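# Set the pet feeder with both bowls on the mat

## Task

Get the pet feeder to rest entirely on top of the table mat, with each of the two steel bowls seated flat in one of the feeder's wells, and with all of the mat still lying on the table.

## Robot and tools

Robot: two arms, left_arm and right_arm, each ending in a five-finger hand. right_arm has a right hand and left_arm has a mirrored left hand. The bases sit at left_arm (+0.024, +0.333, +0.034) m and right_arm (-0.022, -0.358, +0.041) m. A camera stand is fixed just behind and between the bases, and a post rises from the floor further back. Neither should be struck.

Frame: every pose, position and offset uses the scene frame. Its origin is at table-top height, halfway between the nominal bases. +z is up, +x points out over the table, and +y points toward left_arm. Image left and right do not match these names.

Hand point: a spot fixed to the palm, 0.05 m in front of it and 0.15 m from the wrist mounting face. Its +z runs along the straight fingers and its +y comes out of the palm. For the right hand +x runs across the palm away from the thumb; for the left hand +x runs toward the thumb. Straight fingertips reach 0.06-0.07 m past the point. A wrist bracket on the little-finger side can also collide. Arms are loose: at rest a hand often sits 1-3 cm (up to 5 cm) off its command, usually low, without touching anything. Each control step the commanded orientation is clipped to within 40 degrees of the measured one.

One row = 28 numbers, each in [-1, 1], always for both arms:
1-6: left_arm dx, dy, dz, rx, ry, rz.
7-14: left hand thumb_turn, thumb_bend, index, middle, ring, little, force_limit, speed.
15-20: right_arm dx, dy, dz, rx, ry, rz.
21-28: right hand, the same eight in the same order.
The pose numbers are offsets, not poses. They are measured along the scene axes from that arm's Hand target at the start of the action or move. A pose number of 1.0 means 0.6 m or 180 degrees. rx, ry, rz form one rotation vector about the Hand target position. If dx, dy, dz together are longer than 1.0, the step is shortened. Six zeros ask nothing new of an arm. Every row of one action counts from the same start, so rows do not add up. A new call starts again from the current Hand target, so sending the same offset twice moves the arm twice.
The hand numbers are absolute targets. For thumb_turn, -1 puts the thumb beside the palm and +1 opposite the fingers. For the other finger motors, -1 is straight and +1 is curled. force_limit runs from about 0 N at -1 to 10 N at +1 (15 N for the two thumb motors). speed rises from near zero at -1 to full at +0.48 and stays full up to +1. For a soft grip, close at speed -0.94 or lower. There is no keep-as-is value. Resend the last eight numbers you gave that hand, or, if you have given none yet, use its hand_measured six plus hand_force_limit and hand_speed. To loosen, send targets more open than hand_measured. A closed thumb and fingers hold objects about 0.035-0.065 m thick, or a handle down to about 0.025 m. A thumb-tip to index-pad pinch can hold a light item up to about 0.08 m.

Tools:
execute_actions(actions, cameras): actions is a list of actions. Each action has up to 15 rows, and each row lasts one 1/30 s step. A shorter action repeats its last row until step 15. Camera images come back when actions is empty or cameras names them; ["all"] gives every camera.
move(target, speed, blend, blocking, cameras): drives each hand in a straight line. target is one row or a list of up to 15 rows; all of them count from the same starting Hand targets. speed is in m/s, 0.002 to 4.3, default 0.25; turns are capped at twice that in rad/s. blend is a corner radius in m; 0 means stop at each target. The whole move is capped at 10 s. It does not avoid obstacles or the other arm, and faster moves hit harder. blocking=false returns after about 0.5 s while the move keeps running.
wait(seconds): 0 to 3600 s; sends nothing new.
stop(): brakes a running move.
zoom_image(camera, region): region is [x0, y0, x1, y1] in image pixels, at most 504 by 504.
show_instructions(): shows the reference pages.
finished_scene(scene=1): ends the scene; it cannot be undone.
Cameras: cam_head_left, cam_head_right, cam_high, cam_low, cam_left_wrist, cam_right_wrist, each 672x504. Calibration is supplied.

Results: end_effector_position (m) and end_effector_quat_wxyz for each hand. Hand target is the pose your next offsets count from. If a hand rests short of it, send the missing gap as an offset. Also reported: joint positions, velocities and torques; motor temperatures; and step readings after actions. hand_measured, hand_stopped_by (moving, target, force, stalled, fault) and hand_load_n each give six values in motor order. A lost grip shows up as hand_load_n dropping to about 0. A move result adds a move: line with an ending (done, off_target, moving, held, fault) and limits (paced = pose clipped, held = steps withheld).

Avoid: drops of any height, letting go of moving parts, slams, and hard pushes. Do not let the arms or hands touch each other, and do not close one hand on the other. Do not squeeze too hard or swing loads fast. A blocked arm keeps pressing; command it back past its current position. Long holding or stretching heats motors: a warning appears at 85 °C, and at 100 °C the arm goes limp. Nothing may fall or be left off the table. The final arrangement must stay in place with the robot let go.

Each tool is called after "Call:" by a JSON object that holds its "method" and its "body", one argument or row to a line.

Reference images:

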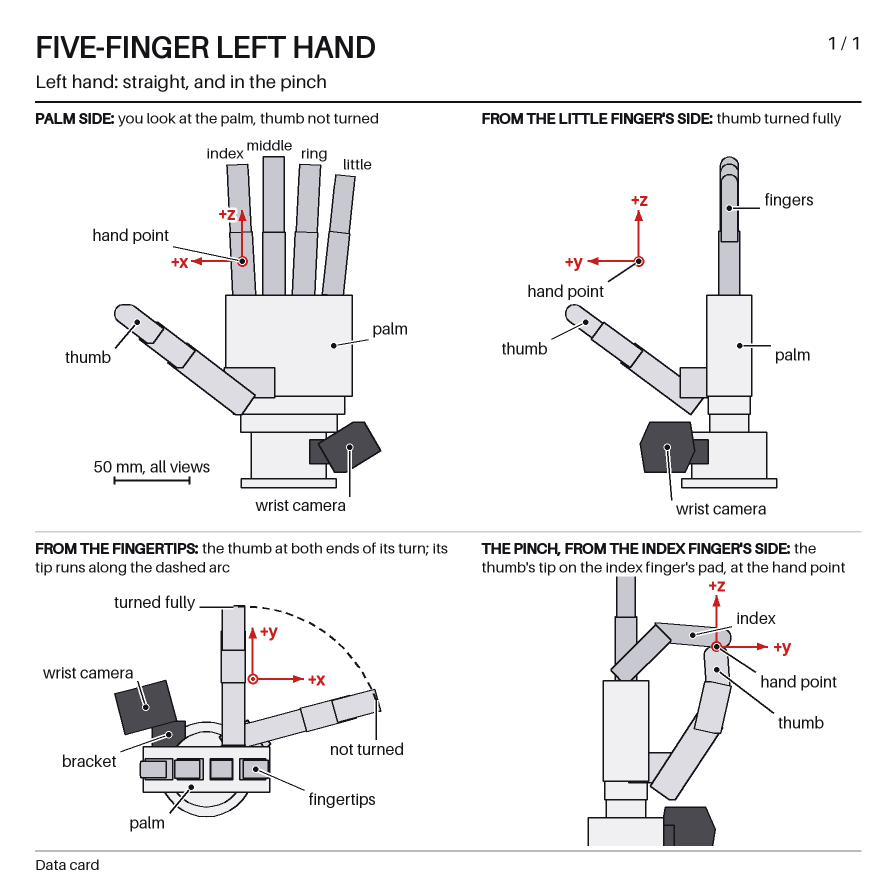

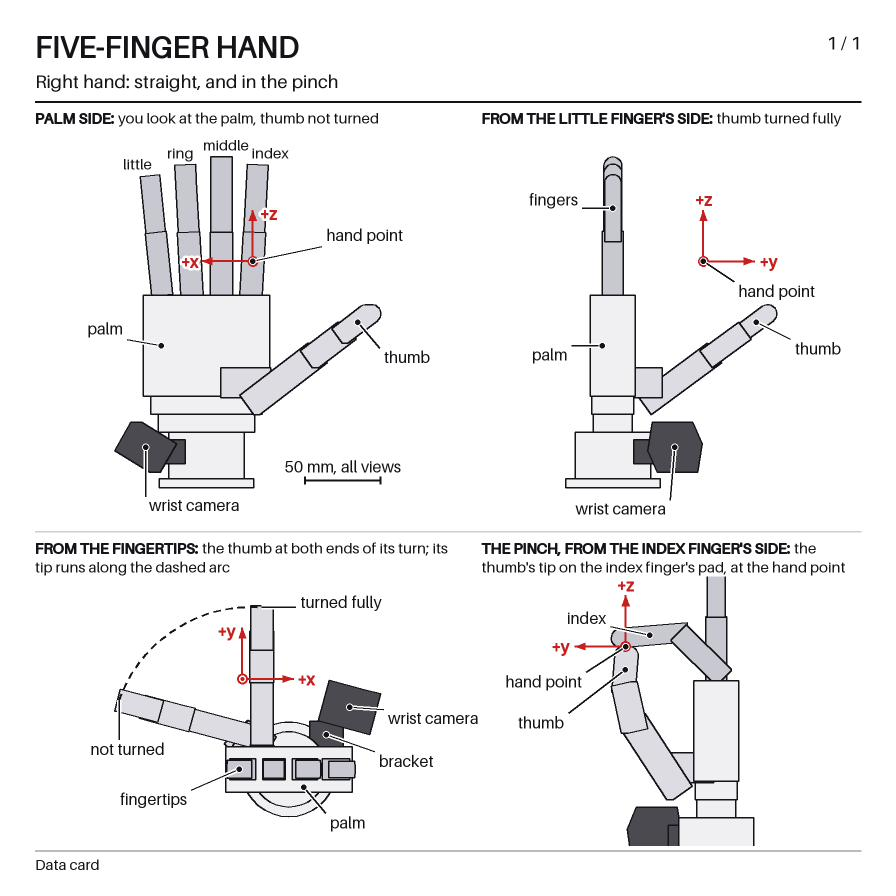

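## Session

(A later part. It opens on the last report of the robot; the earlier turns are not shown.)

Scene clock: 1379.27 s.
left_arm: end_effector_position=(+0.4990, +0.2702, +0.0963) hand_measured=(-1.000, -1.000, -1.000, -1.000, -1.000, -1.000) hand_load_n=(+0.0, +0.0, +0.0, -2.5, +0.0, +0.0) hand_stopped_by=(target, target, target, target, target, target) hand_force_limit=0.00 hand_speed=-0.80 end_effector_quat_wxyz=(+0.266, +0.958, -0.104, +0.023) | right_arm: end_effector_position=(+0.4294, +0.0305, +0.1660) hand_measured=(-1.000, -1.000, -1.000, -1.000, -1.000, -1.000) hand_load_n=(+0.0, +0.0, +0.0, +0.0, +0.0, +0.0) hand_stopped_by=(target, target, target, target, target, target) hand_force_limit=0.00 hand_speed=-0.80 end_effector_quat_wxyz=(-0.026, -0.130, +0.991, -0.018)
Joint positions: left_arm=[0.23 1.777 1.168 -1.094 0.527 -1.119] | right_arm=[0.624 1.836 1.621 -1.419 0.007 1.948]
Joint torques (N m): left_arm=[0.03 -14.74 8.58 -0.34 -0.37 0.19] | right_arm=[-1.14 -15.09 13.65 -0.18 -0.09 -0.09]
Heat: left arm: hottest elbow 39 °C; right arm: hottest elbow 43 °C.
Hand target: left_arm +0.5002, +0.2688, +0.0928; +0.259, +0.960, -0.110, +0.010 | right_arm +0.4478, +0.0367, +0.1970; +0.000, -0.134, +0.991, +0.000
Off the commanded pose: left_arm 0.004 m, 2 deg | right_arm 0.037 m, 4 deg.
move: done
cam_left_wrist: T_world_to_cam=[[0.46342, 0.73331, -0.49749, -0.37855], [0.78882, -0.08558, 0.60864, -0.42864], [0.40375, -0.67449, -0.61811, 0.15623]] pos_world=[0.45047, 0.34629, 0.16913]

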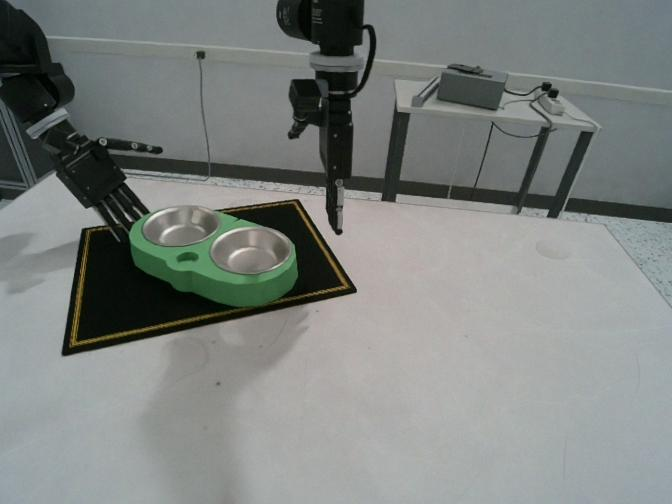

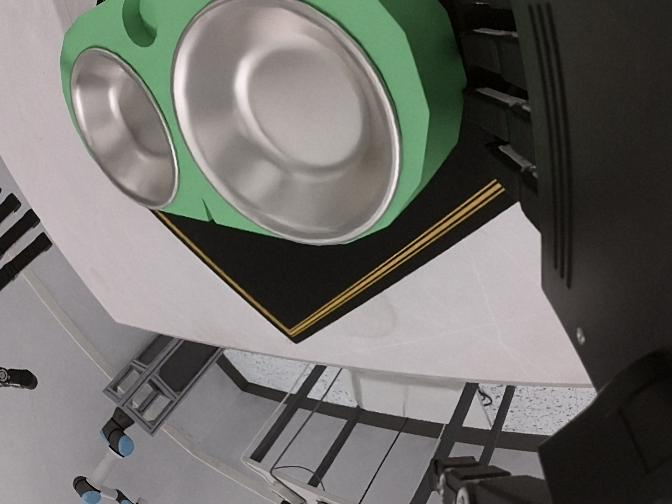

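Now lift the left hand clear and move both hands away.

Call:
{"method": "move", "body": {
  "target": [
    [0.0,0.06,0.08,0,0,0.0,-1,-1,-1,-1,-1,-1,0,-0.8,-0.02,-0.2,0.02,0,0,0.0,-1,-1,-1,-1,-1,-1,0,-0.8],
    [-0.02,0.1,0.3,0,0,0.0,-1,-1,-1,-1,-1,-1,0,-0.8,-0.1,-0.4,0.03,0,0,0.0,-1,-1,-1,-1,-1,-1,0,-0.8]
  ],
  "speed": 0.1,
  "blend": [0.02,0],
  "cameras": ["all"]
}}

Call:
{"method": "zoom_image", "body": {
  "camera": "cam_head_left",
  "region": [200, 120, 420, 280]
}}

Call:
{"method": "zoom_image", "body": {
  "camera": "cam_high",
  "region": [280, 180, 560, 420]
}}

Scene clock: 1386.30 s.
left_arm: end_effector_position=(+0.4796, +0.3236, +0.2485) hand_measured=(-1.000, -1.000, -1.000, -1.000, -1.000, -1.000) hand_load_n=(+0.0, +0.0, +0.0, +0.0, +0.0, +0.0) hand_stopped_by=(target, target, target, target, target, target) hand_force_limit=0.00 hand_speed=-0.80 end_effector_quat_wxyz=(+0.268, +0.958, -0.099, -0.015) | right_arm: end_effector_position=(+0.3862, -0.2045, +0.2099) hand_measured=(-1.000, -1.000, -1.000, -1.000, -1.000, -1.000) hand_load_n=(+0.0, +0.0, +0.0, +0.0, +0.0, +0.0) hand_stopped_by=(target, target, target, target, target, target) hand_force_limit=0.00 hand_speed=-0.80 end_effector_quat_wxyz=(-0.014, -0.125, +0.992, -0.005)
Joint positions: left_arm=[0.342 1.657 1.443 -1.625 0.477 -0.986] | right_arm=[0.208 1.43 1.228 -1.397 0.007 1.543]
Joint torques (N m): left_arm=[0.97 -17.03 12.07 -0.28 0.17 0.22] | right_arm=[-0.85 -9.52 8.62 0.7 -0.13 -0.1]
Heat: left arm: hottest elbow 40 °C; right arm: hottest elbow 42 °C.
Hand target: left_arm +0.4882, +0.3288, +0.2728; +0.259, +0.960, -0.110, +0.010 | right_arm +0.3878, -0.2033, +0.2150; +0.000, -0.134, +0.991, +0.000
Off the commanded pose: left_arm 0.026 m, 3 deg | right_arm 0.005 m, 2 deg.
move: off_target (left_arm)
cam_left_wrist: T_world_to_cam=[[0.43359, 0.73061, -0.52746, -0.31038], [0.83158, -0.09895, 0.54652, -0.50216], [0.3471, -0.67559, -0.65046, 0.3298]] pos_world=[0.43769, 0.39988, 0.32524]
cam_right_wrist: T_world_to_cam=[[-0.46043, 0.88519, 0.06664, 0.33839], [0.79874, 0.38037, 0.46619, -0.32116], [0.38732, 0.26788, -0.88217, 0.20551]] pos_world=[0.33273, -0.23244, 0.30847]

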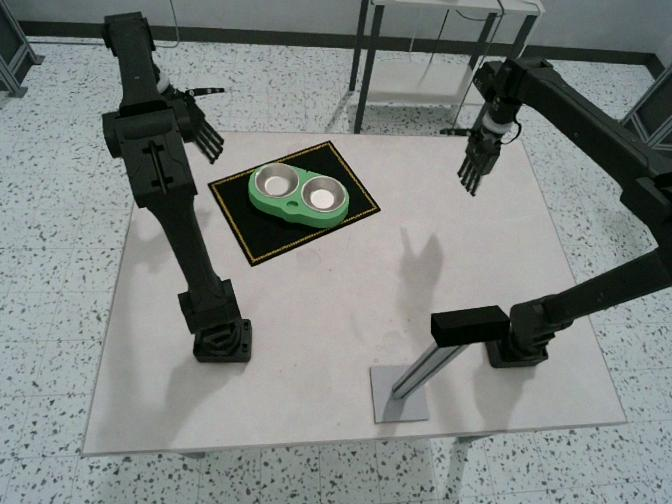

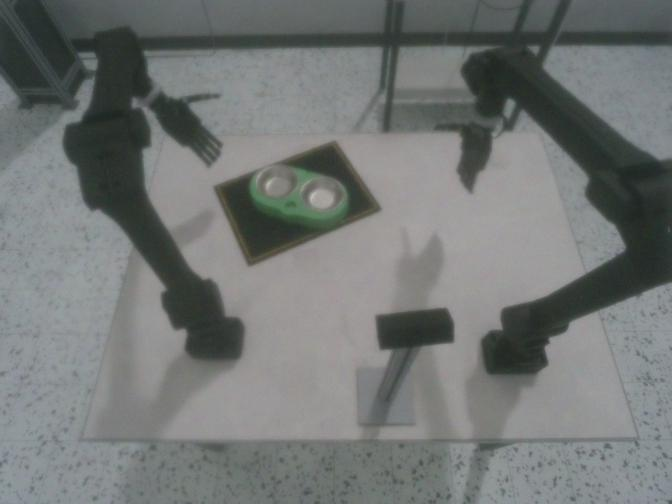

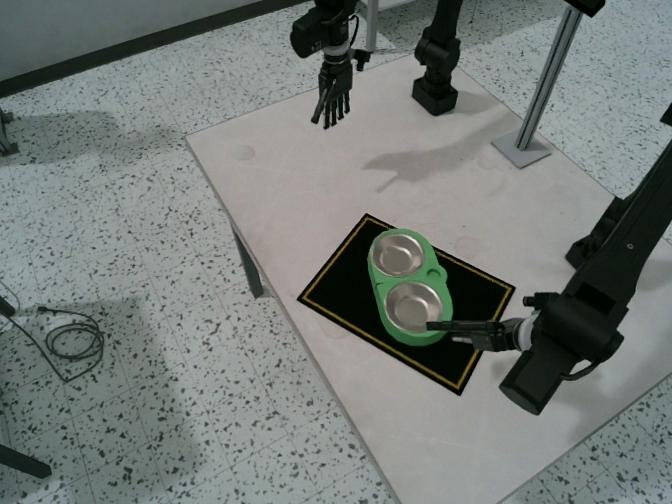

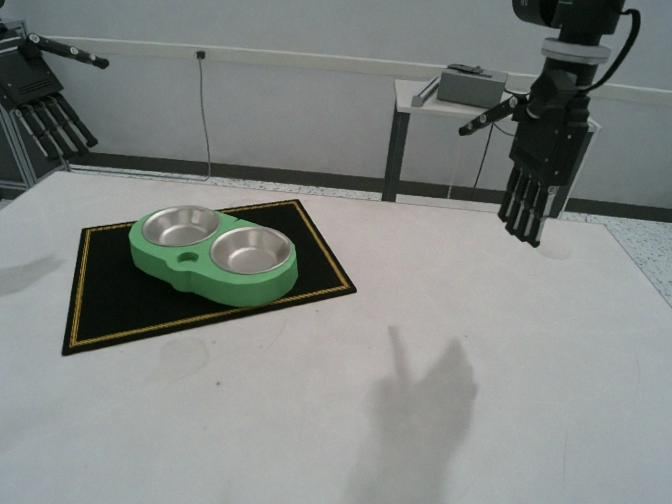

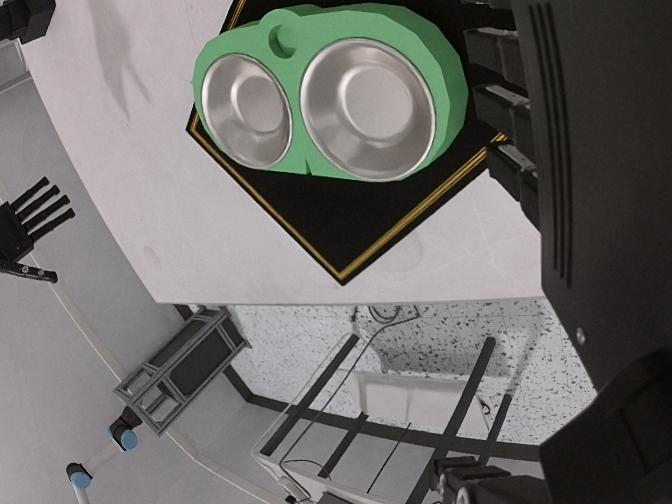

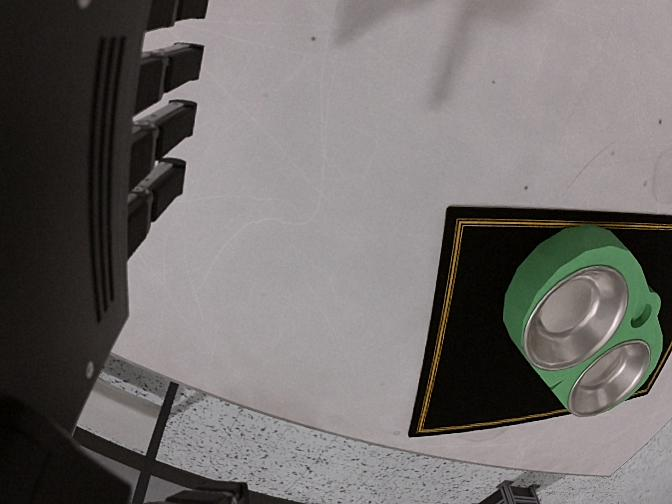

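Scaled by 2.291 from the camera's image (finer frame: 960x720).

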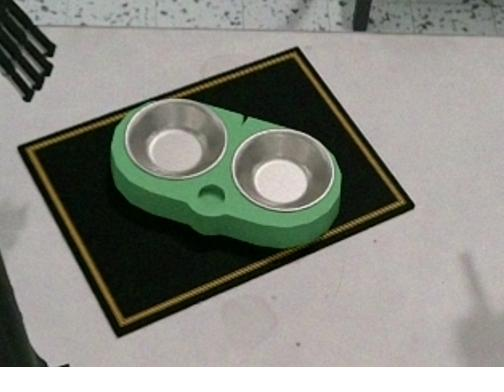

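Scaled by 1.800 from the camera's image (finer frame: 960x720).

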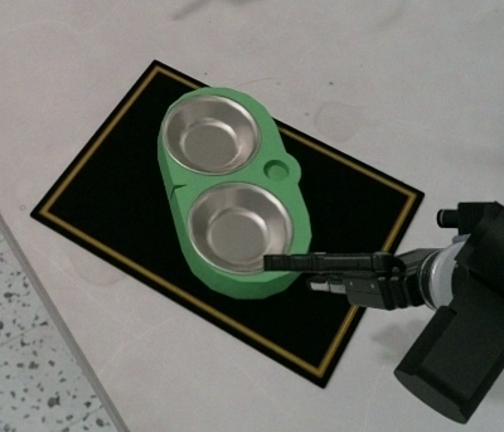

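Call:
{"method": "zoom_image", "body": {
  "camera": "cam_low",
  "region": [150, 200, 380, 360]
}}

Scaled by 2.191 from the camera's image (finer frame: 960x720).

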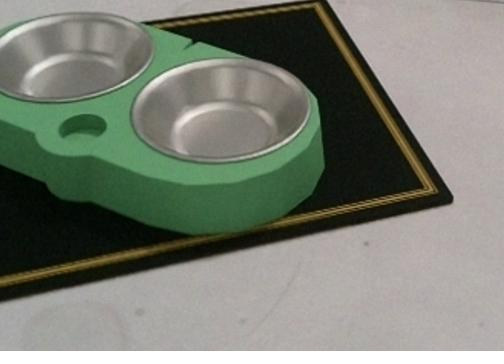

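Call:
{"method": "finished_scene", "body": {

}}

The scene is finished: the task was done.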